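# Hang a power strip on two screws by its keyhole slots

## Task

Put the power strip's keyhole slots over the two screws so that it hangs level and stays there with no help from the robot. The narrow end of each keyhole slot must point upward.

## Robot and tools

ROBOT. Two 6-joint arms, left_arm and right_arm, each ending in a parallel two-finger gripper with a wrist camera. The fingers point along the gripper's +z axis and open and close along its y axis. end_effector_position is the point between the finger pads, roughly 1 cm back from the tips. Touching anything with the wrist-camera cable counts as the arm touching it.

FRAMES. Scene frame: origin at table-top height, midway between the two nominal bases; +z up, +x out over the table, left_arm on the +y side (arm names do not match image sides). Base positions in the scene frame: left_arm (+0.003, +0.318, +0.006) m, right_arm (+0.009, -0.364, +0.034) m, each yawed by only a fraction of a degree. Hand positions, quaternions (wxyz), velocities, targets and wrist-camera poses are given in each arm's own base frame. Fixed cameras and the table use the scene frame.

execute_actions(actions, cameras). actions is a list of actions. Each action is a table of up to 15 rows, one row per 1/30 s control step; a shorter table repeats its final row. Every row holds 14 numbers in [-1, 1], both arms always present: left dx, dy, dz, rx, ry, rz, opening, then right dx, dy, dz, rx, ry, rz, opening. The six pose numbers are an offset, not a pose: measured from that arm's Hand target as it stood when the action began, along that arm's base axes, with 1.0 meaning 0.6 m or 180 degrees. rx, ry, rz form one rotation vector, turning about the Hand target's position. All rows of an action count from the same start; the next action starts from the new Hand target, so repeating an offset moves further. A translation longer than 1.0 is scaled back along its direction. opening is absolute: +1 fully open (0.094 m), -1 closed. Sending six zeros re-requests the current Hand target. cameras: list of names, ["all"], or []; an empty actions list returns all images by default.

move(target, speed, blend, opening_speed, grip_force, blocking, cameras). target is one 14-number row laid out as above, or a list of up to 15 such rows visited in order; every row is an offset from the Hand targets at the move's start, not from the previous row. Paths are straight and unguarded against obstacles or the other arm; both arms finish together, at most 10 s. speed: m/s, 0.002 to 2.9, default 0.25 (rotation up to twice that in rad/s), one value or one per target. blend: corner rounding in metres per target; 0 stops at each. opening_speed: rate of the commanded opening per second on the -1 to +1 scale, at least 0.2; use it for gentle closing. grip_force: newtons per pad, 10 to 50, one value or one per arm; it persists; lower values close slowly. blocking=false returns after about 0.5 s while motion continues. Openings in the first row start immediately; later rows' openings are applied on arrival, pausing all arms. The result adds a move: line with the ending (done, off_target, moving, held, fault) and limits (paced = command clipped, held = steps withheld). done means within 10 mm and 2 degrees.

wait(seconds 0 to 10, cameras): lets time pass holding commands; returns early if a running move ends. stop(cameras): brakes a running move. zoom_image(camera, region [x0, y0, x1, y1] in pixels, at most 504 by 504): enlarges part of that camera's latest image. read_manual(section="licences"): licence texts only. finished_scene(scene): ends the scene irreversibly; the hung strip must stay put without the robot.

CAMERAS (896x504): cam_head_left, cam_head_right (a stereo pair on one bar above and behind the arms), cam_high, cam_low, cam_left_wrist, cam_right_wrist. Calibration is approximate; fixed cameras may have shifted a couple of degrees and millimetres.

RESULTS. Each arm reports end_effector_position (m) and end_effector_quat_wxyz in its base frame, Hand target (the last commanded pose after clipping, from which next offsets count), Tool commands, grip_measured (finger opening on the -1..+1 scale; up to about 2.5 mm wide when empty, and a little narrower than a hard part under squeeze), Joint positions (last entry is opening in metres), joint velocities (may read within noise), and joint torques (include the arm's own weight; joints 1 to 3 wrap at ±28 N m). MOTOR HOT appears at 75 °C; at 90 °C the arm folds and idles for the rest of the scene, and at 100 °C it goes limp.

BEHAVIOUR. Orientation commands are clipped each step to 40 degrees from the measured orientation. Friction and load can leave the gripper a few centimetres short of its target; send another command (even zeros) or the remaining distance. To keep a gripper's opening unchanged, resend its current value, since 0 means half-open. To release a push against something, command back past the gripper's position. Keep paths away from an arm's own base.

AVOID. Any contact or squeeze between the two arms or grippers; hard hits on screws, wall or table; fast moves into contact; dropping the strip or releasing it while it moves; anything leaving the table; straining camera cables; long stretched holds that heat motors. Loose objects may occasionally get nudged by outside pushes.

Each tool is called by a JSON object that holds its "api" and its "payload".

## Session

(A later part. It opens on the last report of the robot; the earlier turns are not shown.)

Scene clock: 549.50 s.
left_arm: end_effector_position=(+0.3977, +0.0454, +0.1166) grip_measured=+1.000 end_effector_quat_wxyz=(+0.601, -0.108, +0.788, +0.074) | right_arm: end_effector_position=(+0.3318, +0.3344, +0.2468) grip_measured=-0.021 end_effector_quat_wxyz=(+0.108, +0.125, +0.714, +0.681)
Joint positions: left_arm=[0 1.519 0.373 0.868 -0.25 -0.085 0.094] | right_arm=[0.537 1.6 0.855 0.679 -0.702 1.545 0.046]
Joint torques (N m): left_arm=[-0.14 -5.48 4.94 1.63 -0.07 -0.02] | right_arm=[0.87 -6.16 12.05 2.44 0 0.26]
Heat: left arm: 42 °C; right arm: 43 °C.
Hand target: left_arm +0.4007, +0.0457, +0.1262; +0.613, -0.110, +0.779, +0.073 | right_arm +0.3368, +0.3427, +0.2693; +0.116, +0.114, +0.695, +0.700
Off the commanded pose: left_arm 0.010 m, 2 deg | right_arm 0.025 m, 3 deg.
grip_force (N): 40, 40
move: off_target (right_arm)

{"api": "move", "payload": {"target": [0,0,0,0,0,0,1, 0.0004,-0.0003,-0.02,0,0,0,-0.5], "speed": 0.04}}

{"api": "move", "payload": {"target": [0,0,0,0,0,0,1, 0,0,-0.008,0,0,0,-0.5], "speed": 0.04}}

Scene clock: 557.40 s.
left_arm: end_effector_position=(+0.3977, +0.0454, +0.1166) grip_measured=+1.000 end_effector_quat_wxyz=(+0.601, -0.108, +0.788, +0.074) | right_arm: end_effector_position=(+0.3320, +0.3346, +0.2468) grip_measured=-0.021 end_effector_quat_wxyz=(+0.105, +0.119, +0.711, +0.685)
Joint positions: left_arm=[0 1.519 0.373 0.868 -0.25 -0.085 0.094] | right_arm=[0.532 1.613 0.855 0.705 -0.722 1.55 0.046]
Joint torques (N m): left_arm=[-0.06 -5.39 4.93 1.6 -0.05 -0.01] | right_arm=[1.26 -5.24 9.78 2.62 0.22 0.23]
Heat: left arm: 42 °C; right arm: 43 °C.
Hand target: left_arm +0.4007, +0.0457, +0.1262; +0.613, -0.110, +0.779, +0.073 | right_arm +0.3370, +0.3426, +0.2574; +0.116, +0.114, +0.695, +0.700
Off the commanded pose: left_arm 0.010 m, 2 deg | right_arm 0.014 m, 3 deg.
grip_force (N): 40, 40
move: off_target (right_arm)

Scene clock: 558.30 s.
left_arm: end_effector_position=(+0.3977, +0.0454, +0.1166) grip_measured=+1.000 end_effector_quat_wxyz=(+0.601, -0.108, +0.788, +0.074) | right_arm: end_effector_position=(+0.3320, +0.3347, +0.2467) grip_measured=-0.021 end_effector_quat_wxyz=(+0.105, +0.115, +0.708, +0.689)
Joint positions: left_arm=[0 1.519 0.373 0.868 -0.25 -0.085 0.094] | right_arm=[0.53 1.62 0.85 0.73 -0.728 1.555 0.046]
Joint torques (N m): left_arm=[-0.12 -5.48 4.94 1.63 -0.06 0.01] | right_arm=[1.36 -4.83 9.22 2.58 0.29 0.18]
Heat: left arm: 42 °C; right arm: 44 °C.
Hand target: left_arm +0.4007, +0.0457, +0.1262; +0.613, -0.110, +0.779, +0.073 | right_arm +0.3370, +0.3426, +0.2527; +0.116, +0.114, +0.695, +0.700
Off the commanded pose: left_arm 0.010 m, 2 deg | right_arm 0.011 m, 2 deg.
grip_force (N): 40, 40
move: off_target (right_arm)

{"api": "move", "payload": {"target": [0,0,0,0,0,0,1, 0.004,-0.0027,-0.01,0,0,0,-0.5], "speed": 0.04}}

{"api": "move", "payload": {"target": [0,0,0,0,0,0,1, 0.002,0.003,-0.01,-0.006,0.004,0,-0.5], "speed": 0.04, "cameras": ["cam_head_left","cam_high"]}}

{"api": "zoom_image", "payload": {"camera": "cam_head_left", "region": [410, 110, 510, 240]}}

{"api": "zoom_image", "payload": {"camera": "cam_high", "region": [310, 130, 420, 250]}}

Scene clock: 570.70 s.
left_arm: end_effector_position=(+0.3977, +0.0454, +0.1166) grip_measured=+1.000 end_effector_quat_wxyz=(+0.601, -0.108, +0.788, +0.074) | right_arm: end_effector_position=(+0.3321, +0.3345, +0.2459) grip_measured=-0.021 end_effector_quat_wxyz=(+0.104, +0.108, +0.704, +0.694)
Joint positions: left_arm=[0 1.519 0.373 0.868 -0.25 -0.085 0.094] | right_arm=[0.525 1.636 0.843 0.774 -0.744 1.562 0.046]
Joint torques (N m): left_arm=[-0.1 -5.5 4.83 1.63 -0.08 0] | right_arm=[1.18 -4.83 9.24 2.5 0.36 0.12]
Heat: left arm: 42 °C; right arm: 45 °C.
Hand target: left_arm +0.4007, +0.0457, +0.1262; +0.613, -0.110, +0.779, +0.073 | right_arm +0.3394, +0.3409, +0.2467; +0.116, +0.114, +0.695, +0.700
Off the commanded pose: left_arm 0.010 m, 2 deg | right_arm 0.010 m, 2 deg.
grip_force (N): 40, 40
move: done

Scene clock: 571.40 s.
left_arm: end_effector_position=(+0.3977, +0.0454, +0.1166) grip_measured=+1.000 end_effector_quat_wxyz=(+0.601, -0.108, +0.788, +0.074) | right_arm: end_effector_position=(+0.3321, +0.3346, +0.2452) grip_measured=-0.021 end_effector_quat_wxyz=(+0.104, +0.109, +0.704, +0.694)
Joint positions: left_arm=[0 1.519 0.373 0.868 -0.25 -0.085 0.094] | right_arm=[0.525 1.637 0.843 0.773 -0.744 1.562 0.046]
Joint torques (N m): left_arm=[-0.13 -5.53 4.89 1.63 -0.08 -0.03] | right_arm=[1.43 -4.26 9.76 2.14 0.38 0.01]
Heat: left arm: 42 °C; right arm: 45 °C.
Hand target: left_arm +0.4007, +0.0457, +0.1262; +0.613, -0.110, +0.779, +0.073 | right_arm +0.3406, +0.3428, +0.2404; +0.113, +0.118, +0.703, +0.693
Off the commanded pose: left_arm 0.010 m, 2 deg | right_arm 0.013 m, 1 deg.
grip_force (N): 40, 40
move: off_target (right_arm)
Images, in order (width x height): cam_head_left 896x504, cam_high 896x504.

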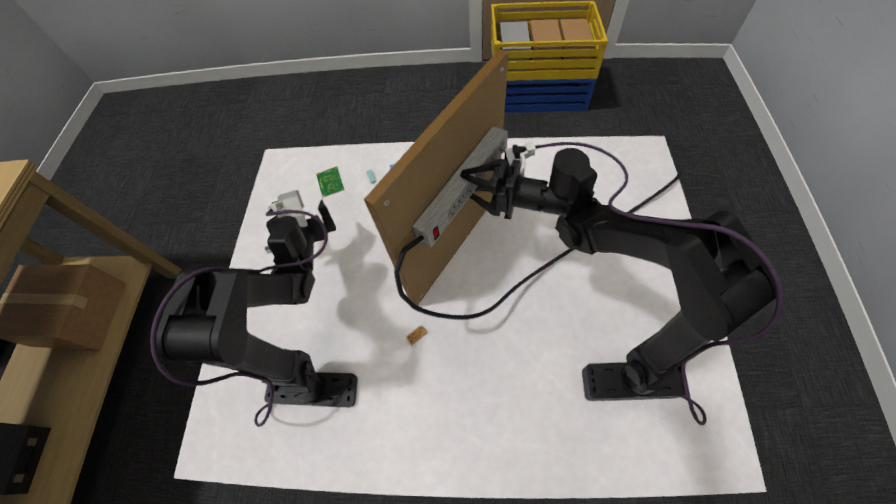

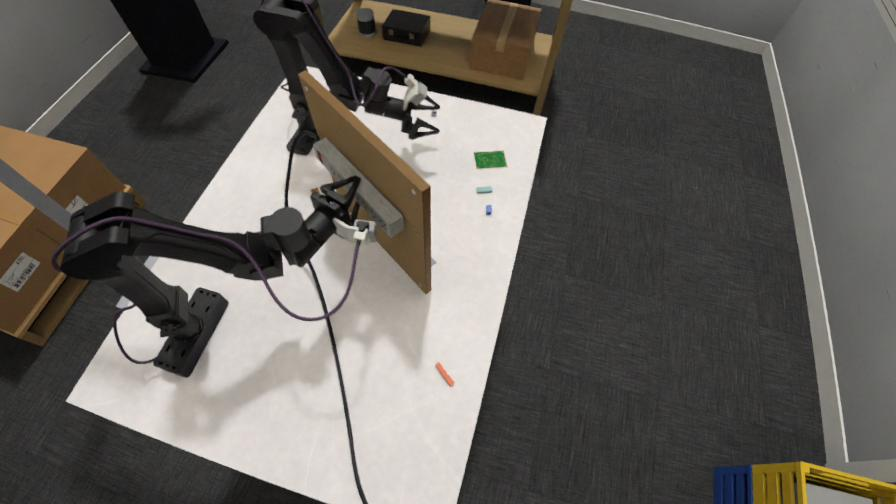

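Scaled by 3.877 from the camera's 896x504 image, which has a finer 1280x720 frame.

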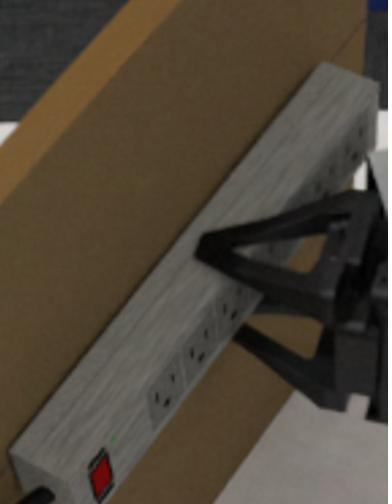

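Scaled by 4.200 from the camera's 896x504 image, which has a finer 1280x720 frame.

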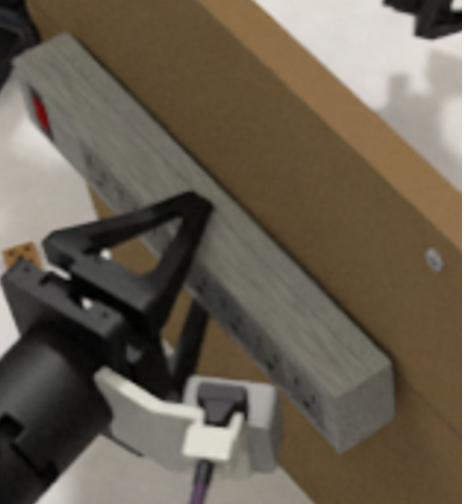

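{"api": "move", "payload": {"target": [0,0,0,0,0,0,1, -0.0055,-0.0084,-0.004,0,0,0,-0.5], "speed": 0.03}}

{"api": "move", "payload": {"target": [0,0,0,0,0,0,1, 0,0,-0.006,0,0,0,-0.5], "speed": 0.03}}

Scene clock: 581.47 s.
left_arm: end_effector_position=(+0.3977, +0.0454, +0.1166) grip_measured=+1.000 end_effector_quat_wxyz=(+0.601, -0.108, +0.788, +0.074) | right_arm: end_effector_position=(+0.3324, +0.3351, +0.2447) grip_measured=-0.021 end_effector_quat_wxyz=(+0.108, +0.106, +0.704, +0.694)
Joint positions: left_arm=[0 1.519 0.373 0.868 -0.25 -0.085 0.094] | right_arm=[0.527 1.64 0.842 0.781 -0.74 1.554 0.046]
Joint torques (N m): left_arm=[-0.08 -5.45 4.93 1.61 -0.06 -0.01] | right_arm=[0.9 -5.6 7.83 2.18 0.28 0.05]
Heat: left arm: 42 °C; right arm: 44 °C.
Hand target: left_arm +0.4007, +0.0457, +0.1262; +0.613, -0.110, +0.779, +0.073 | right_arm +0.3372, +0.3378, +0.2383; +0.113, +0.117, +0.703, +0.693
Off the commanded pose: left_arm 0.010 m, 2 deg | right_arm 0.009 m, 1 deg.
grip_force (N): 40, 40
move: done

Scene clock: 582.27 s.
left_arm: end_effector_position=(+0.3977, +0.0454, +0.1166) grip_measured=+1.000 end_effector_quat_wxyz=(+0.601, -0.108, +0.788, +0.074) | right_arm: end_effector_position=(+0.3326, +0.3348, +0.2440) grip_measured=-0.021 end_effector_quat_wxyz=(+0.112, +0.104, +0.702, +0.696)
Joint positions: left_arm=[0 1.519 0.373 0.868 -0.25 -0.085 0.094] | right_arm=[0.527 1.645 0.835 0.803 -0.738 1.554 0.046]
Joint torques (N m): left_arm=[-0.14 -5.55 4.89 1.61 -0.05 -0.01] | right_arm=[0.7 -5.39 7.79 2.12 0.24 0.08]
Heat: left arm: 42 °C; right arm: 44 °C.
Hand target: left_arm +0.4007, +0.0457, +0.1262; +0.613, -0.110, +0.779, +0.073 | right_arm +0.3372, +0.3378, +0.2345; +0.113, +0.117, +0.703, +0.693
Off the commanded pose: left_arm 0.010 m, 2 deg | right_arm 0.011 m, 2 deg.
grip_force (N): 40, 40
move: off_target (right_arm)

{"api": "move", "payload": {"target": [0,0,0,0,0,0,1, 0,0,-0.007,0,0,0,-0.5], "speed": 0.03}}

{"api": "move", "payload": {"target": [0,0,0,0,0,0,1, 0.004,0.006,-0.003,-0.006,0.004,0,-0.5], "speed": 0.03}}

Scene clock: 588.00 s.
left_arm: end_effector_position=(+0.3977, +0.0454, +0.1166) grip_measured=+1.000 end_effector_quat_wxyz=(+0.601, -0.108, +0.788, +0.074) | right_arm: end_effector_position=(+0.3325, +0.3348, +0.2435) grip_measured=-0.022 end_effector_quat_wxyz=(+0.115, +0.101, +0.698, +0.699)
Joint positions: left_arm=[0 1.519 0.373 0.868 -0.25 -0.085 0.094] | right_arm=[0.527 1.653 0.827 0.832 -0.738 1.557 0.046]
Joint torques (N m): left_arm=[-0.09 -5.46 4.9 1.61 -0.07 0] | right_arm=[0.55 -5.12 7.54 2 0.27 0.04]
Heat: left arm: 42 °C; right arm: 44 °C.
Hand target: left_arm +0.4007, +0.0457, +0.1262; +0.613, -0.110, +0.779, +0.073 | right_arm +0.3372, +0.3377, +0.2304; +0.113, +0.117, +0.703, +0.693
Off the commanded pose: left_arm 0.010 m, 2 deg | right_arm 0.014 m, 2 deg.
grip_force (N): 40, 40
move: off_target (right_arm)

Scene clock: 588.70 s.
left_arm: end_effector_position=(+0.3977, +0.0454, +0.1166) grip_measured=+1.000 end_effector_quat_wxyz=(+0.601, -0.108, +0.788, +0.074) | right_arm: end_effector_position=(+0.3325, +0.3349, +0.2431) grip_measured=-0.022 end_effector_quat_wxyz=(+0.114, +0.102, +0.699, +0.699)
Joint positions: left_arm=[0 1.519 0.373 0.868 -0.25 -0.085 0.094] | right_arm=[0.527 1.653 0.827 0.83 -0.737 1.557 0.046]
Joint torques (N m): left_arm=[-0.09 -5.56 4.92 1.61 -0.08 -0.03] | right_arm=[1.11 -4.85 9.4 1.61 0.32 -0.1]
Heat: left arm: 42 °C; right arm: 44 °C.
Hand target: left_arm +0.4007, +0.0457, +0.1262; +0.613, -0.110, +0.779, +0.073 | right_arm +0.3396, +0.3413, +0.2286; +0.109, +0.121, +0.710, +0.685
Off the commanded pose: left_arm 0.010 m, 2 deg | right_arm 0.017 m, 3 deg.
grip_force (N): 40, 40
move: off_target (right_arm)

{"api": "move", "payload": {"target": [0,0,0,0,0,0,1, 0,0,-0.015,-0.008,0.005,0,-0.5], "speed": 0.03}}

{"api": "move", "payload": {"target": [0,0,0,0,0,0,1, 0,0,-0.012,-0.012,0.008,0,-0.5], "speed": 0.03}}

Scene clock: 593.07 s.
left_arm: end_effector_position=(+0.3977, +0.0454, +0.1166) grip_measured=+1.000 end_effector_quat_wxyz=(+0.601, -0.108, +0.788, +0.074) | right_arm: end_effector_position=(+0.3325, +0.3349, +0.2425) grip_measured=-0.022 end_effector_quat_wxyz=(+0.114, +0.102, +0.699, +0.698)
Joint positions: left_arm=[0 1.519 0.373 0.868 -0.25 -0.085 0.094] | right_arm=[0.527 1.653 0.827 0.827 -0.737 1.554 0.046]
Joint torques (N m): left_arm=[-0.17 -5.56 4.93 1.63 -0.06 0.01] | right_arm=[1.05 -4.72 8.98 1.33 0.27 -0.22]
Heat: left arm: 42 °C; right arm: 43 °C.
Hand target: left_arm +0.4007, +0.0457, +0.1262; +0.613, -0.110, +0.779, +0.073 | right_arm +0.3396, +0.3413, +0.2196; +0.105, +0.125, +0.719, +0.675
Off the commanded pose: left_arm 0.010 m, 2 deg | right_arm 0.025 m, 4 deg.
grip_force (N): 40, 40
move: off_target (right_arm)

Scene clock: 594.07 s.
left_arm: end_effector_position=(+0.3977, +0.0454, +0.1166) grip_measured=+1.000 end_effector_quat_wxyz=(+0.601, -0.108, +0.788, +0.074) | right_arm: end_effector_position=(+0.3327, +0.3351, +0.2413) grip_measured=-0.022 end_effector_quat_wxyz=(+0.113, +0.102, +0.702, +0.696)
Joint positions: left_arm=[0 1.519 0.373 0.868 -0.25 -0.085 0.094] | right_arm=[0.527 1.653 0.83 0.816 -0.738 1.549 0.046]
Joint torques (N m): left_arm=[-0.1 -5.42 4.9 1.63 -0.06 -0.02] | right_arm=[1.02 -5.35 9.51 0.79 0.35 -0.34]
Heat: left arm: 42 °C; right arm: 43 °C.
Hand target: left_arm +0.4007, +0.0457, +0.1262; +0.613, -0.110, +0.779, +0.073 | right_arm +0.3397, +0.3414, +0.2125; +0.099, +0.131, +0.733, +0.660
Off the commanded pose: left_arm 0.010 m, 2 deg | right_arm 0.030 m, 7 deg.
grip_force (N): 40, 40
move: off_target (right_arm)

{"api": "move", "payload": {"target": [[0,0,0,0,0,0,1, 0.004,-0.0027,-0.006,0,0,0,-0.5],[0,0,0,0,0,0,1, -0.004,0.0027,-0.012,0,0,0,-0.5]], "speed": 0.03, "blend": [0.003,0], "cameras": ["cam_head_left","cam_high"]}}

{"api": "zoom_image", "payload": {"camera": "cam_head_left", "region": [410, 110, 510, 240]}}

{"api": "zoom_image", "payload": {"camera": "cam_high", "region": [310, 130, 420, 250]}}

Scene clock: 604.43 s.
left_arm: end_effector_position=(+0.3977, +0.0454, +0.1166) grip_measured=+1.000 end_effector_quat_wxyz=(+0.601, -0.108, +0.788, +0.074) | right_arm: end_effector_position=(+0.3327, +0.3350, +0.2414) grip_measured=-0.022 end_effector_quat_wxyz=(+0.113, +0.102, +0.702, +0.696)
Joint positions: left_arm=[0 1.519 0.373 0.868 -0.25 -0.085 0.094] | right_arm=[0.527 1.653 0.83 0.816 -0.739 1.549 0.046]
Joint torques (N m): left_arm=[-0.21 -5.52 4.9 1.63 -0.06 -0.01] | right_arm=[1.66 -4.59 7.88 1.02 0.4 -0.4]
Heat: left arm: 42 °C; right arm: 41 °C.
Hand target: left_arm +0.4007, +0.0457, +0.1262; +0.613, -0.110, +0.779, +0.073 | right_arm +0.3373, +0.3429, +0.2053; +0.099, +0.131, +0.733, +0.660
Off the commanded pose: left_arm 0.010 m, 2 deg | right_arm 0.037 m, 7 deg.
grip_force (N): 40, 40
move: off_target (right_arm)
Images, in order (width x height): cam_head_left 896x504, cam_high 896x504.

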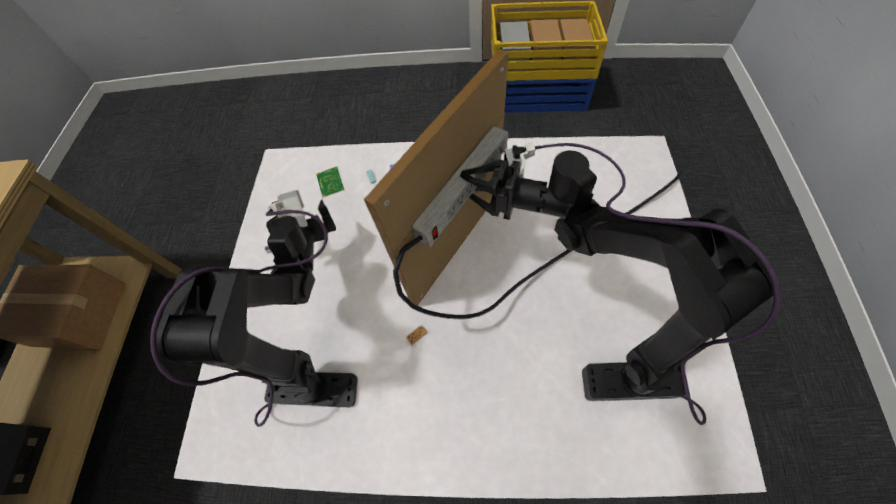

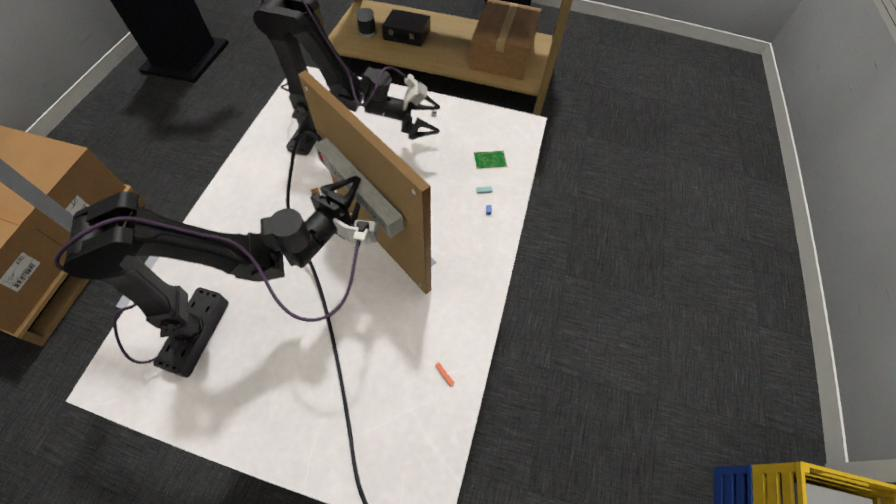

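Scaled by 3.877 from the camera's 896x504 image, which has a finer 1280x720 frame.

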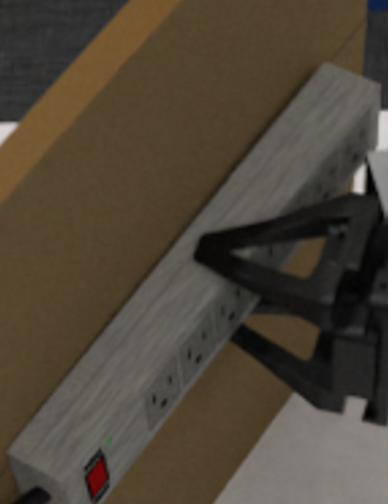

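Scaled by 4.200 from the camera's 896x504 image, which has a finer 1280x720 frame.

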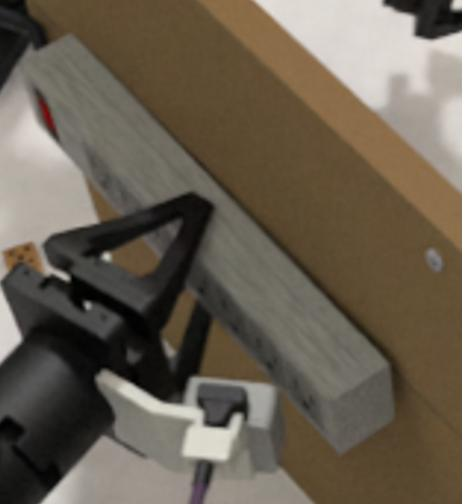

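{"api": "move", "payload": {"target": [0,0,0,0,0,0,1, -0.004,-0.0062,0.02,0.014,-0.009,0,-0.5], "speed": 0.03}}

{"api": "move", "payload": {"target": [0,0,0,0,0,0,1, -0.003,-0.0046,0,0,0,0,-0.5], "speed": 0.03}}

Scene clock: 620.87 s.
left_arm: end_effector_position=(+0.3977, +0.0454, +0.1166) grip_measured=+1.000 end_effector_quat_wxyz=(+0.601, -0.108, +0.788, +0.074) | right_arm: end_effector_position=(+0.3326, +0.3348, +0.2425) grip_measured=-0.022 end_effector_quat_wxyz=(+0.115, +0.101, +0.699, +0.698)
Joint positions: left_arm=[0 1.519 0.373 0.868 -0.25 -0.085 0.094] | right_arm=[0.527 1.653 0.827 0.827 -0.736 1.552 0.046]
Joint torques (N m): left_arm=[-0.06 -5.44 4.88 1.62 -0.08 -0.01] | right_arm=[1.32 -5.35 6.82 1.61 0.35 -0.16]
Heat: left arm: 42 °C; right arm: 39 °C.
Hand target: left_arm +0.4007, +0.0457, +0.1262; +0.613, -0.110, +0.779, +0.073 | right_arm +0.3350, +0.3392, +0.2172; +0.106, +0.124, +0.717, +0.678
Off the commanded pose: left_arm 0.010 m, 2 deg | right_arm 0.026 m, 4 deg.
grip_force (N): 40, 40
move: off_target (right_arm)

Scene clock: 621.57 s.
left_arm: end_effector_position=(+0.3977, +0.0454, +0.1166) grip_measured=+1.000 end_effector_quat_wxyz=(+0.601, -0.108, +0.788, +0.074) | right_arm: end_effector_position=(+0.3325, +0.3347, +0.2424) grip_measured=-0.022 end_effector_quat_wxyz=(+0.117, +0.102, +0.698, +0.699)
Joint positions: left_arm=[0 1.519 0.373 0.868 -0.25 -0.085 0.094] | right_arm=[0.528 1.653 0.823 0.835 -0.732 1.554 0.046]
Joint torques (N m): left_arm=[-0.1 -5.48 4.92 1.63 -0.08 -0.03] | right_arm=[0.88 -6.01 6.27 1.53 0.24 -0.19]
Heat: left arm: 42 °C; right arm: 39 °C.
Hand target: left_arm +0.4007, +0.0457, +0.1262; +0.613, -0.110, +0.779, +0.073 | right_arm +0.3331, +0.3365, +0.2173; +0.106, +0.124, +0.717, +0.678
Off the commanded pose: left_arm 0.010 m, 2 deg | right_arm 0.025 m, 4 deg.
grip_force (N): 40, 40
move: off_target (right_arm)

{"api": "move", "payload": {"target": [0,0,0,0,0,0,1, 0.009,0.0137,0.035,0.014,-0.009,0,-0.5], "speed": 0.05}}

{"api": "move", "payload": {"target": [0,0,0,0,0,0,1, 0.004,0.006,0.01,0,0,0,-0.5], "speed": 0.05}}

Scene clock: 627.90 s.
left_arm: end_effector_position=(+0.3977, +0.0454, +0.1166) grip_measured=+1.000 end_effector_quat_wxyz=(+0.601, -0.108, +0.788, +0.074) | right_arm: end_effector_position=(+0.3325, +0.3353, +0.2431) grip_measured=-0.022 end_effector_quat_wxyz=(+0.117, +0.104, +0.697, +0.700)
Joint positions: left_arm=[0 1.519 0.373 0.868 -0.25 -0.085 0.094] | right_arm=[0.531 1.653 0.823 0.838 -0.727 1.559 0.046]
Joint torques (N m): left_arm=[-0.16 -5.39 4.9 1.61 -0.06 -0.02] | right_arm=[1.59 -5.03 10.36 1.82 0.32 0.08]
Heat: left arm: 42 °C; right arm: 38 °C.
Hand target: left_arm +0.4007, +0.0457, +0.1262; +0.613, -0.110, +0.779, +0.073 | right_arm +0.3384, +0.3448, +0.2383; +0.113, +0.117, +0.700, +0.695
Off the commanded pose: left_arm 0.010 m, 2 deg | right_arm 0.012 m, 2 deg.
grip_force (N): 40, 40
move: off_target (right_arm)

Scene clock: 628.60 s.
left_arm: end_effector_position=(+0.3977, +0.0454, +0.1166) grip_measured=+1.000 end_effector_quat_wxyz=(+0.601, -0.108, +0.788, +0.074) | right_arm: end_effector_position=(+0.3327, +0.3355, +0.2431) grip_measured=-0.022 end_effector_quat_wxyz=(+0.115, +0.105, +0.698, +0.699)
Joint positions: left_arm=[0 1.519 0.373 0.868 -0.25 -0.085 0.094] | right_arm=[0.531 1.653 0.826 0.832 -0.728 1.56 0.046]
Joint torques (N m): left_arm=[-0.06 -5.42 4.9 1.61 -0.05 -0.01] | right_arm=[2.06 -4.93 12.45 1.61 0.34 0.07]
Heat: left arm: 42 °C; right arm: 38 °C.
Hand target: left_arm +0.4007, +0.0457, +0.1262; +0.613, -0.110, +0.779, +0.073 | right_arm +0.3409, +0.3482, +0.2442; +0.113, +0.117, +0.700, +0.695
Off the commanded pose: left_arm 0.010 m, 2 deg | right_arm 0.015 m, 1 deg.
grip_force (N): 40, 40
move: off_target (right_arm)

{"api": "wait", "payload": {"seconds": 0.1, "cameras": ["cam_right_wrist","cam_high","cam_head_right"]}}

{"api": "zoom_image", "payload": {"camera": "cam_high", "region": [370, 190, 430, 250]}}

{"api": "zoom_image", "payload": {"camera": "cam_high", "region": [305, 120, 365, 180]}}

Scene clock: 633.07 s.
left_arm: end_effector_position=(+0.3977, +0.0454, +0.1166) grip_measured=+1.000 end_effector_quat_wxyz=(+0.601, -0.108, +0.788, +0.074) | right_arm: end_effector_position=(+0.3327, +0.3355, +0.2431) grip_measured=-0.022 end_effector_quat_wxyz=(+0.115, +0.105, +0.698, +0.699)
Joint positions: left_arm=[0 1.519 0.373 0.868 -0.25 -0.085 0.094] | right_arm=[0.531 1.653 0.826 0.832 -0.728 1.561 0.046]
Joint torques (N m): left_arm=[-0.23 -5.45 4.93 1.61 -0.06 -0.01] | right_arm=[2.07 -5.16 12.45 1.64 0.36 0.05]
Heat: left arm: 42 °C; right arm: 39 °C.
Hand target: left_arm +0.4007, +0.0457, +0.1262; +0.613, -0.110, +0.779, +0.073 | right_arm +0.3409, +0.3482, +0.2442; +0.113, +0.117, +0.700, +0.695
Tool commands: left_gripper/opening=+1.0 right_gripper/opening=-0.5
Off the commanded pose: left_arm 0.010 m, 2 deg | right_arm 0.015 m, 1 deg.
grip_force (N): 40, 40
wait: 0.10 s; at rest from the start
camera_calibration:
cam_right_wrist: T_world_to_cam=[[0.0148725, 0.0147977, -0.99978, 0.234018], [-0.988914, -0.147526, -0.0168944, 0.417648], [-0.147743, 0.988948, 0.0124395, -0.193058], [0, 0, 0, 1]] pos_world=[0.381014, 0.249075, 0.243424]
Images, in order (width x height): cam_head_right 896x504, cam_high 896x504, cam_right_wrist 896x504.

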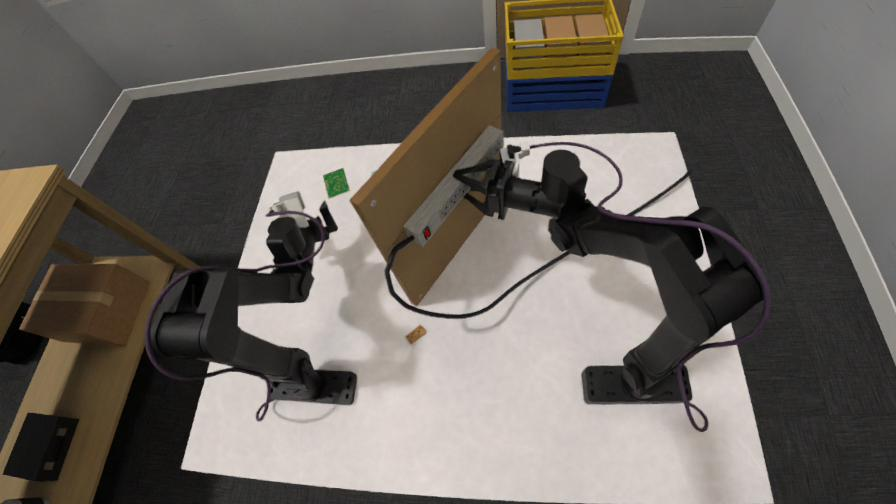

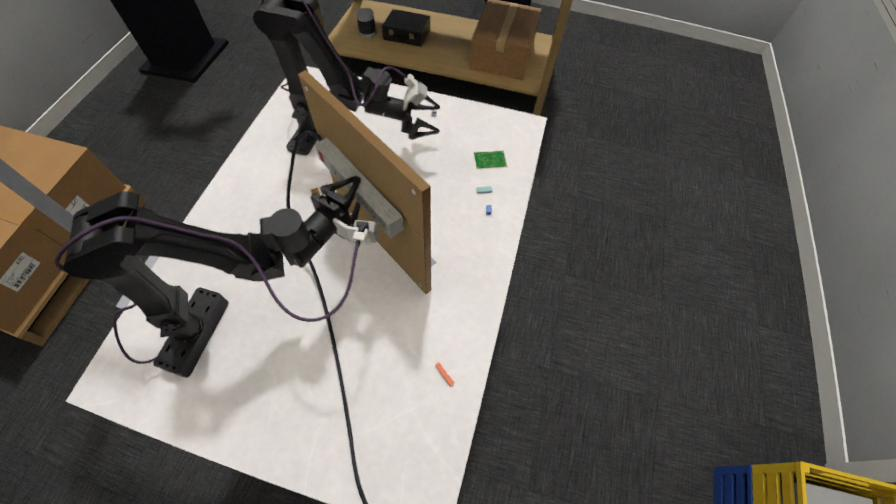

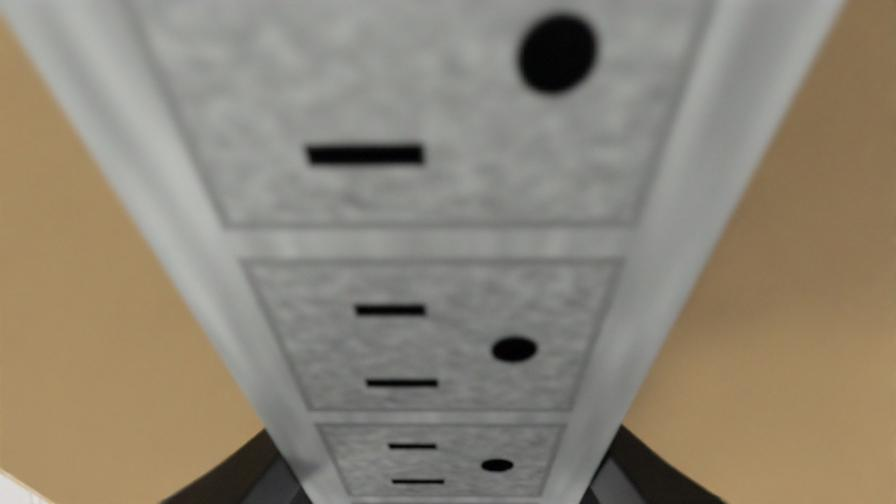

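Scaled by 8.400 from the camera's 896x504 image, which has a finer 1280x720 frame.

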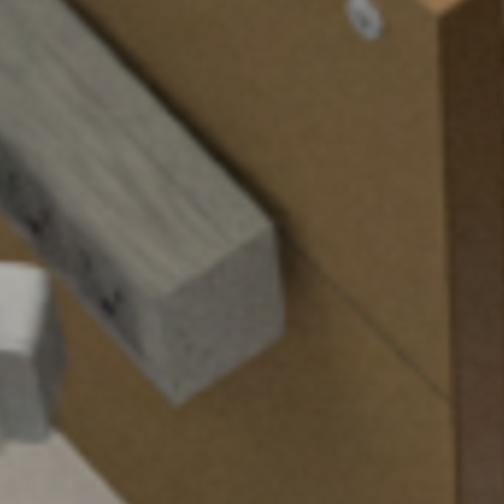

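Scaled by 8.400 from the camera's 896x504 image, which has a finer 1280x720 frame.

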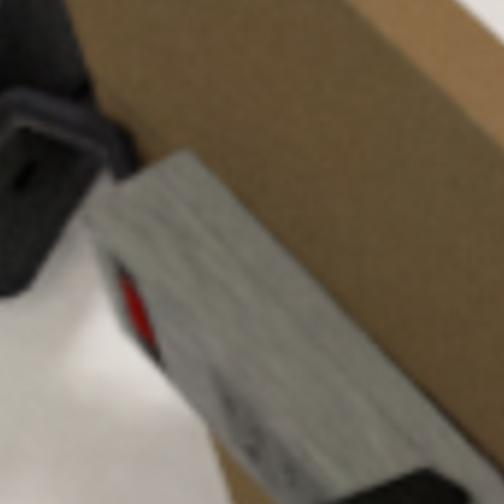

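{"api": "move", "payload": {"target": [0,0,0,0,0,0,1, 0.002,0.003,0.005,0,0,0.022,-0.5], "speed": 0.05}}

{"api": "move", "payload": {"target": [0,0,0,0,0,0,1, 0.002,0.003,0,0,0,-0.033,-0.5], "speed": 0.05}}

Scene clock: 646.10 s.
left_arm: end_effector_position=(+0.3977, +0.0454, +0.1166) grip_measured=+1.000 end_effector_quat_wxyz=(+0.601, -0.108, +0.788, +0.074) | right_arm: end_effector_position=(+0.3326, +0.3360, +0.2436) grip_measured=-0.022 end_effector_quat_wxyz=(+0.090, +0.086, +0.705, +0.698)
Joint positions: left_arm=[0 1.519 0.373 0.868 -0.25 -0.085 0.094] | right_arm=[0.507 1.672 0.867 0.792 -0.813 1.554 0.046]
Joint torques (N m): left_arm=[-0.08 -5.5 4.92 1.62 -0.06 -0.01] | right_arm=[1.88 -4.51 13.03 1.76 0.29 0.08]
Heat: left arm: 42 °C; right arm: 38 °C.
Hand target: left_arm +0.4007, +0.0457, +0.1262; +0.613, -0.110, +0.779, +0.073 | right_arm +0.3422, +0.3500, +0.2472; +0.089, +0.093, +0.704, +0.699
Off the commanded pose: left_arm 0.010 m, 2 deg | right_arm 0.017 m, 1 deg.
grip_force (N): 40, 40
move: off_target (right_arm)

Scene clock: 647.47 s.
left_arm: end_effector_position=(+0.3977, +0.0454, +0.1166) grip_measured=+1.000 end_effector_quat_wxyz=(+0.601, -0.108, +0.788, +0.074) | right_arm: end_effector_position=(+0.3338, +0.3365, +0.2434) grip_measured=-0.022 end_effector_quat_wxyz=(+0.098, +0.095, +0.705, +0.696)
Joint positions: left_arm=[0 1.519 0.373 0.868 -0.25 -0.085 0.094] | right_arm=[0.516 1.665 0.861 0.789 -0.782 1.554 0.046]
Joint torques (N m): left_arm=[-0.14 -5.49 4.92 1.64 -0.06 -0.01] | right_arm=[4.4 -6.99 9.7 1.92 1.28 0.11]
Heat: left arm: 42 °C; right arm: 38 °C.
Hand target: left_arm +0.4007, +0.0457, +0.1262; +0.613, -0.110, +0.779, +0.073 | right_arm +0.3433, +0.3519, +0.2472; +0.125, +0.129, +0.698, +0.693
Off the commanded pose: left_arm 0.010 m, 2 deg | right_arm 0.018 m, 5 deg.
grip_force (N): 40, 40
move: off_target (right_arm)

{"api": "wait", "payload": {"seconds": 0.1, "cameras": ["cam_head_left","cam_high"]}}

{"api": "zoom_image", "payload": {"camera": "cam_head_left", "region": [400, 110, 510, 240]}}

{"api": "zoom_image", "payload": {"camera": "cam_high", "region": [310, 130, 420, 250]}}

Scene clock: 651.37 s.
left_arm: end_effector_position=(+0.3977, +0.0454, +0.1166) grip_measured=+1.000 end_effector_quat_wxyz=(+0.601, -0.108, +0.788, +0.074) | right_arm: end_effector_position=(+0.3338, +0.3365, +0.2434) grip_measured=-0.022 end_effector_quat_wxyz=(+0.098, +0.095, +0.705, +0.696)
Joint positions: left_arm=[0 1.519 0.373 0.868 -0.25 -0.085 0.094] | right_arm=[0.516 1.665 0.861 0.789 -0.782 1.554 0.046]
Joint torques (N m): left_arm=[-0.08 -5.48 4.88 1.63 -0.07 0] | right_arm=[4.51 -6.8 9.85 1.87 1.3 0.14]
Heat: left arm: 42 °C; right arm: 38 °C.
Hand target: left_arm +0.4007, +0.0457, +0.1262; +0.613, -0.110, +0.779, +0.073 | right_arm +0.3433, +0.3519, +0.2472; +0.125, +0.129, +0.698, +0.693
Tool commands: left_gripper/opening=+1.0 right_gripper/opening=-0.5
Off the commanded pose: left_arm 0.010 m, 2 deg | right_arm 0.018 m, 5 deg.
grip_force (N): 40, 40
wait: 0.10 s; at rest from the start
Images, in order (width x height): cam_head_left 896x504, cam_high 896x504.

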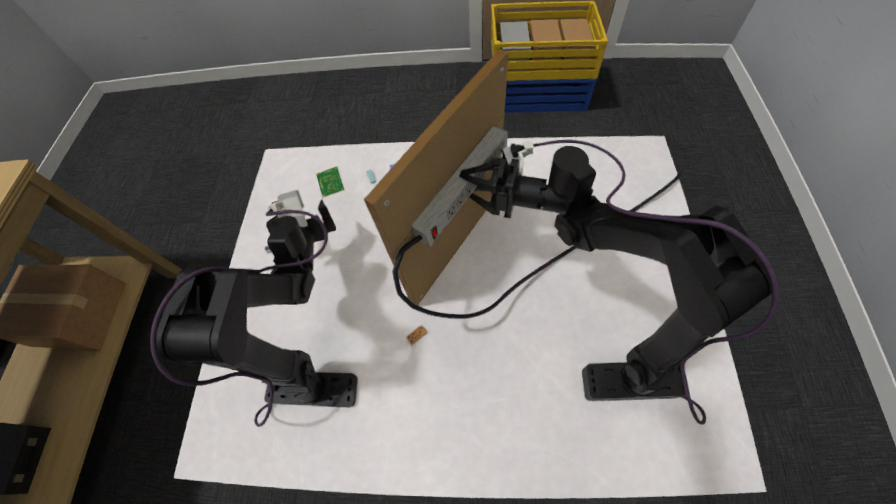

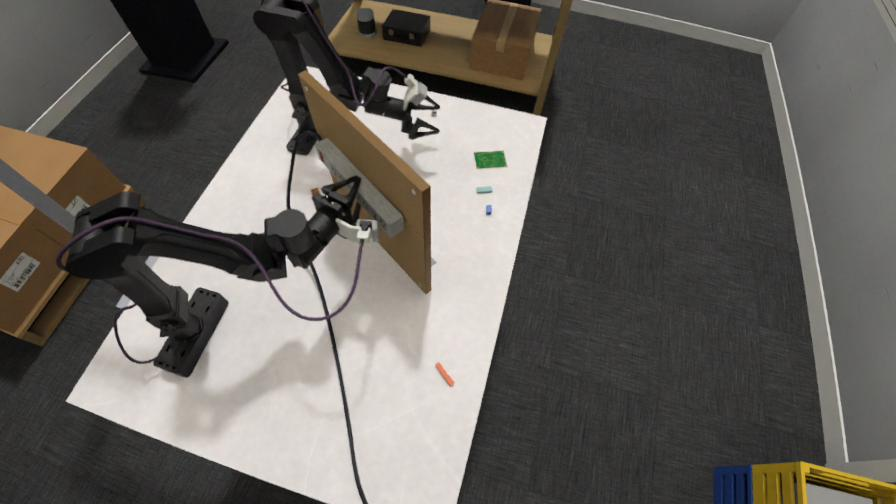

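Scaled by 3.877 from the camera's 896x504 image, which has a finer 1280x720 frame.

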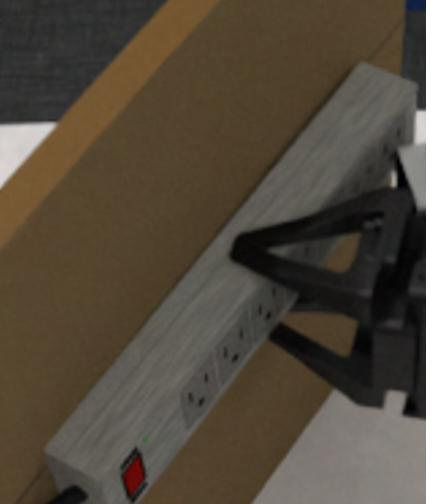

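Scaled by 4.200 from the camera's 896x504 image, which has a finer 1280x720 frame.

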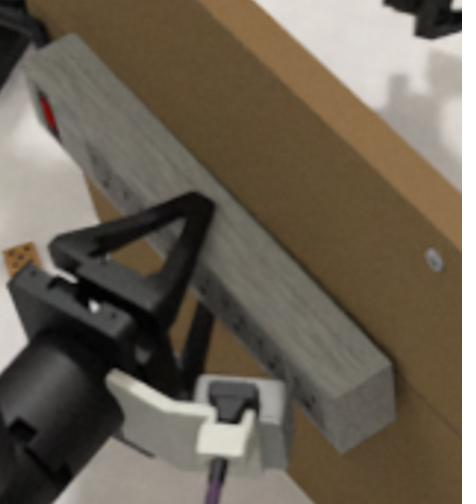

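{"api": "move", "payload": {"target": [0,0,0,0,0,0,1, 0.002,0.003,0,0,0,0.03,-0.5], "speed": 0.05}}

{"api": "move", "payload": {"target": [0,0,0,0,0,0,1, 0,0,-0.01,0,0,-0.015,-0.5], "speed": 0.05}}

Scene clock: 657.20 s.
left_arm: end_effector_position=(+0.3977, +0.0454, +0.1166) grip_measured=+1.000 end_effector_quat_wxyz=(+0.601, -0.108, +0.788, +0.074) | right_arm: end_effector_position=(+0.3330, +0.3365, +0.2432) grip_measured=-0.022 end_effector_quat_wxyz=(+0.089, +0.087, +0.706, +0.698)
Joint positions: left_arm=[0 1.519 0.373 0.868 -0.25 -0.085 0.094] | right_arm=[0.508 1.674 0.869 0.789 -0.812 1.554 0.046]
Joint torques (N m): left_arm=[-0.12 -5.56 4.9 1.62 -0.06 -0.01] | right_arm=[2.56 -4.1 13.5 1.78 0.44 0.13]
Heat: left arm: 42 °C; right arm: 39 °C.
Hand target: left_arm +0.4007, +0.0457, +0.1262; +0.613, -0.110, +0.779, +0.073 | right_arm +0.3445, +0.3537, +0.2473; +0.093, +0.096, +0.703, +0.698
Off the commanded pose: left_arm 0.010 m, 2 deg | right_arm 0.021 m, 1 deg.
grip_force (N): 40, 40
move: off_target (right_arm)

Scene clock: 657.90 s.
left_arm: end_effector_position=(+0.3977, +0.0454, +0.1166) grip_measured=+1.000 end_effector_quat_wxyz=(+0.601, -0.108, +0.788, +0.074) | right_arm: end_effector_position=(+0.3336, +0.3365, +0.2435) grip_measured=-0.022 end_effector_quat_wxyz=(+0.091, +0.088, +0.705, +0.698)
Joint positions: left_arm=[0 1.519 0.373 0.868 -0.25 -0.085 0.094] | right_arm=[0.509 1.674 0.869 0.79 -0.809 1.554 0.046]
Joint torques (N m): left_arm=[-0.12 -5.5 4.93 1.62 -0.08 -0.01] | right_arm=[3.74 -4.57 10.45 2.02 0.98 0.14]
Heat: left arm: 42 °C; right arm: 39 °C.
Hand target: left_arm +0.4007, +0.0457, +0.1262; +0.613, -0.110, +0.779, +0.073 | right_arm +0.3445, +0.3537, +0.2413; +0.109, +0.112, +0.701, +0.696
Off the commanded pose: left_arm 0.010 m, 2 deg | right_arm 0.020 m, 4 deg.
grip_force (N): 40, 40
move: off_target (right_arm)

{"api": "move", "payload": {"target": [0,0,0,0,0,0,1, 0.011,-0.0073,0,0,0,0,-0.5], "speed": 0.05}}

{"api": "move", "payload": {"target": [0,0,0,0,0,0,1, -0.024,0.016,0,0,0,0,-0.5], "speed": 0.05}}

Scene clock: 670.80 s.
left_arm: end_effector_position=(+0.3977, +0.0454, +0.1166) grip_measured=+1.000 end_effector_quat_wxyz=(+0.601, -0.108, +0.788, +0.074) | right_arm: end_effector_position=(+0.3335, +0.3365, +0.2435) grip_measured=-0.022 end_effector_quat_wxyz=(+0.091, +0.088, +0.705, +0.698)
Joint positions: left_arm=[0 1.519 0.373 0.868 -0.25 -0.085 0.094] | right_arm=[0.509 1.674 0.869 0.79 -0.809 1.554 0.046]
Joint torques (N m): left_arm=[-0.08 -5.48 4.85 1.61 -0.07 -0.03] | right_arm=[2.28 -3.69 11.62 2.02 0.8 0.12]
Heat: left arm: 42 °C; right arm: 39 °C.
Hand target: left_arm +0.4007, +0.0457, +0.1262; +0.613, -0.110, +0.779, +0.073 | right_arm +0.3511, +0.3494, +0.2413; +0.109, +0.112, +0.701, +0.696
Off the commanded pose: left_arm 0.010 m, 2 deg | right_arm 0.022 m, 4 deg.
grip_force (N): 40, 40
move: off_target (right_arm)

Scene clock: 671.60 s.
left_arm: end_effector_position=(+0.3977, +0.0454, +0.1166) grip_measured=+1.000 end_effector_quat_wxyz=(+0.601, -0.108, +0.788, +0.074) | right_arm: end_effector_position=(+0.3334, +0.3369, +0.2430) grip_measured=-0.022 end_effector_quat_wxyz=(+0.096, +0.089, +0.703, +0.699)
Joint positions: left_arm=[0 1.519 0.373 0.868 -0.25 -0.085 0.094] | right_arm=[0.513 1.674 0.861 0.806 -0.795 1.556 0.046]
Joint torques (N m): left_arm=[-0.06 -5.48 4.97 1.61 -0.07 -0.01] | right_arm=[5.48 -5.81 9.94 1.89 1.1 0.14]
Heat: left arm: 42 °C; right arm: 39 °C.
Hand target: left_arm +0.4007, +0.0457, +0.1262; +0.613, -0.110, +0.779, +0.073 | right_arm +0.3367, +0.3589, +0.2413; +0.109, +0.112, +0.701, +0.696
Off the commanded pose: left_arm 0.010 m, 2 deg | right_arm 0.022 m, 3 deg.
grip_force (N): 40, 40
move: off_target (right_arm)

{"api": "move", "payload": {"target": [0,0,0,0,0,0,1, 0.0033,-0.0253,-0.03,-0.01,0.0066,0,-0.5], "speed": 0.05}}

{"api": "move", "payload": {"target": [0,0,0,0,0,0,1, 0,0,-0.02,-0.01,0.0066,0,-0.5], "speed": 0.05}}

Scene clock: 677.97 s.
left_arm: end_effector_position=(+0.3977, +0.0454, +0.1166) grip_measured=+1.000 end_effector_quat_wxyz=(+0.601, -0.108, +0.788, +0.074) | right_arm: end_effector_position=(+0.3333, +0.3359, +0.2423) grip_measured=-0.022 end_effector_quat_wxyz=(+0.100, +0.089, +0.702, +0.700)
Joint positions: left_arm=[0 1.519 0.373 0.868 -0.25 -0.085 0.094] | right_arm=[0.513 1.674 0.851 0.822 -0.789 1.554 0.046]
Joint torques (N m): left_arm=[-0.05 -5.46 4.89 1.62 -0.09 -0.04] | right_arm=[2.25 -5.72 7.31 1.64 0.66 -0.13]
Heat: left arm: 42 °C; right arm: 39 °C.
Hand target: left_arm +0.4007, +0.0457, +0.1262; +0.613, -0.110, +0.779, +0.073 | right_arm +0.3387, +0.3437, +0.2232; +0.103, +0.118, +0.713, +0.683
Off the commanded pose: left_arm 0.010 m, 2 deg | right_arm 0.021 m, 4 deg.
grip_force (N): 40, 40
move: off_target (right_arm)

Scene clock: 678.67 s.
left_arm: end_effector_position=(+0.3977, +0.0454, +0.1166) grip_measured=+1.000 end_effector_quat_wxyz=(+0.601, -0.108, +0.788, +0.074) | right_arm: end_effector_position=(+0.3334, +0.3358, +0.2417) grip_measured=-0.022 end_effector_quat_wxyz=(+0.102, +0.088, +0.702, +0.699)
Joint positions: left_arm=[0 1.519 0.373 0.868 -0.25 -0.085 0.094] | right_arm=[0.514 1.674 0.85 0.822 -0.787 1.549 0.046]
Joint torques (N m): left_arm=[-0.17 -5.5 4.92 1.63 -0.08 -0.01] | right_arm=[2.19 -5.26 7.02 1.31 0.68 -0.25]
Heat: left arm: 42 °C; right arm: 39 °C.
Hand target: left_arm +0.4007, +0.0457, +0.1262; +0.613, -0.110, +0.779, +0.073 | right_arm +0.3387, +0.3437, +0.2112; +0.098, +0.123, +0.725, +0.671
Off the commanded pose: left_arm 0.010 m, 2 deg | right_arm 0.032 m, 6 deg.
grip_force (N): 40, 40
move: off_target (right_arm)

{"api": "move", "payload": {"target": [0,0,0,0,0,0,1, 0,0,-0.02,-0.015,0.01,0,-0.5], "speed": 0.05}}

{"api": "move", "payload": {"target": [0,0,0,0,0,0,1, 0,0,-0.02,-0.015,0.01,0,-0.5], "speed": 0.05, "cameras": ["cam_head_left","cam_high"]}}

{"api": "zoom_image", "payload": {"camera": "cam_head_left", "region": [400, 110, 510, 240]}}

{"api": "zoom_image", "payload": {"camera": "cam_high", "region": [310, 130, 420, 250]}}

Scene clock: 684.73 s.
left_arm: end_effector_position=(+0.3977, +0.0454, +0.1166) grip_measured=+1.000 end_effector_quat_wxyz=(+0.601, -0.108, +0.788, +0.074) | right_arm: end_effector_position=(+0.3334, +0.3358, +0.2401) grip_measured=-0.022 end_effector_quat_wxyz=(+0.103, +0.088, +0.704, +0.697)
Joint positions: left_arm=[0 1.519 0.373 0.868 -0.25 -0.085 0.094] | right_arm=[0.514 1.674 0.849 0.816 -0.785 1.541 0.046]
Joint torques (N m): left_arm=[-0.12 -5.46 4.93 1.62 -0.06 -0.02] | right_arm=[2.18 -5.64 7.25 0.71 0.65 -0.44]
Heat: left arm: 42 °C; right arm: 38 °C.
Hand target: left_arm +0.4007, +0.0457, +0.1262; +0.613, -0.110, +0.779, +0.073 | right_arm +0.3388, +0.3437, +0.1993; +0.090, +0.131, +0.742, +0.652
Off the commanded pose: left_arm 0.010 m, 2 deg | right_arm 0.042 m, 9 deg.
grip_force (N): 40, 40
move: off_target (right_arm)

Scene clock: 685.80 s.
left_arm: end_effector_position=(+0.3977, +0.0454, +0.1166) grip_measured=+1.000 end_effector_quat_wxyz=(+0.601, -0.108, +0.788, +0.074) | right_arm: end_effector_position=(+0.3332, +0.3359, +0.2387) grip_measured=-0.022 end_effector_quat_wxyz=(+0.106, +0.090, +0.709, +0.691)
Joint positions: left_arm=[0 1.519 0.373 0.868 -0.25 -0.085 0.094] | right_arm=[0.517 1.664 0.852 0.78 -0.776 1.522 0.046]
Joint torques (N m): left_arm=[-0.16 -5.46 4.89 1.64 -0.06 -0.02] | right_arm=[2.04 -4.83 7.47 0.27 0.59 -0.53]
Heat: left arm: 42 °C; right arm: 38 °C.
Hand target: left_arm +0.4007, +0.0457, +0.1262; +0.613, -0.110, +0.779, +0.073 | right_arm +0.3386, +0.3437, +0.1871; +0.081, +0.139, +0.758, +0.632
Off the commanded pose: left_arm 0.010 m, 2 deg | right_arm 0.052 m, 11 deg.
grip_force (N): 40, 40
move: off_target (right_arm)
Images, in order (width x height): cam_head_left 896x504, cam_high 896x504.

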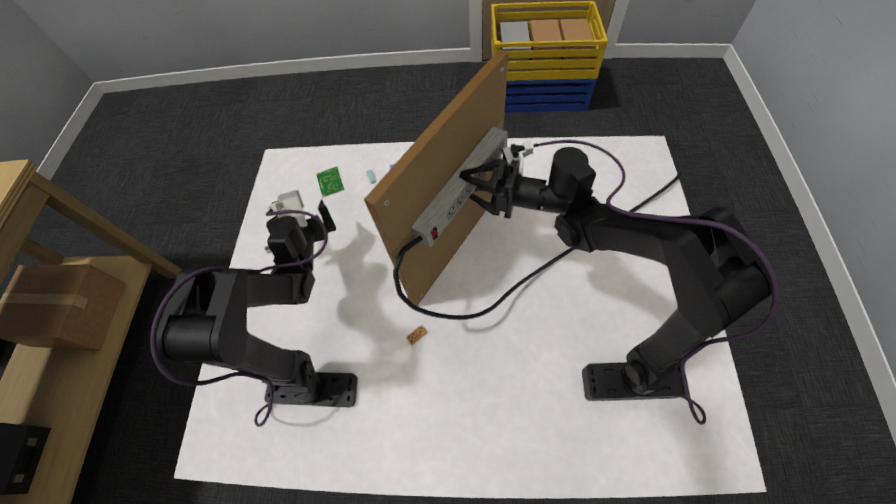

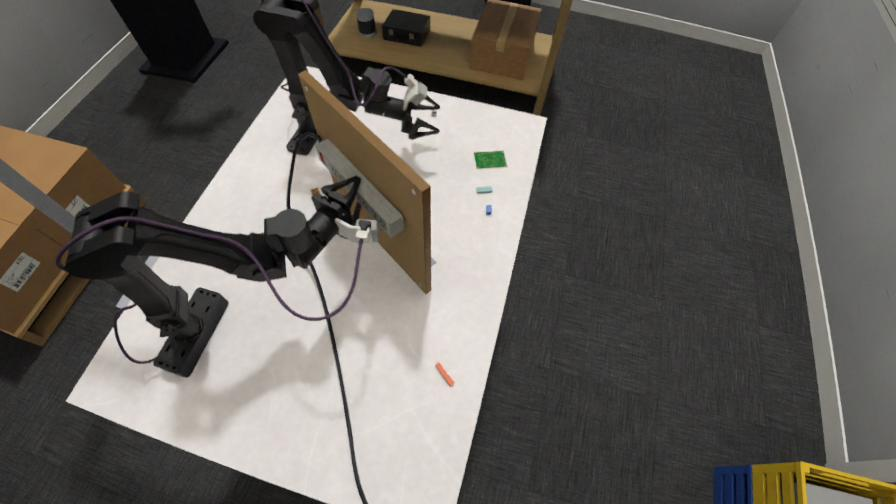

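Scaled by 3.877 from the camera's 896x504 image, which has a finer 1280x720 frame.

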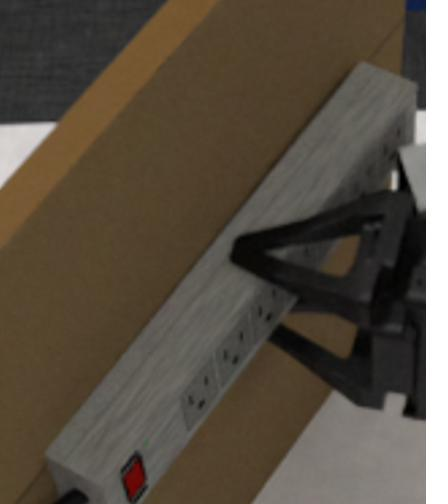

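Scaled by 4.200 from the camera's 896x504 image, which has a finer 1280x720 frame.

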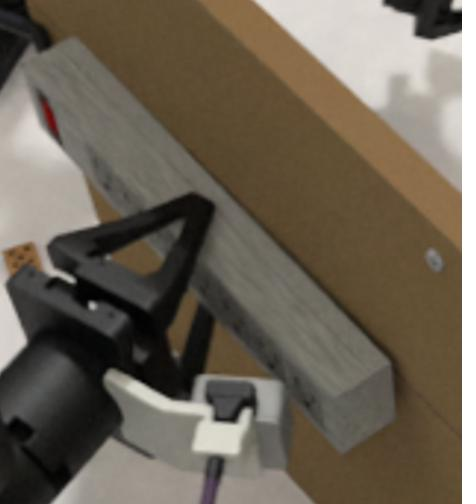

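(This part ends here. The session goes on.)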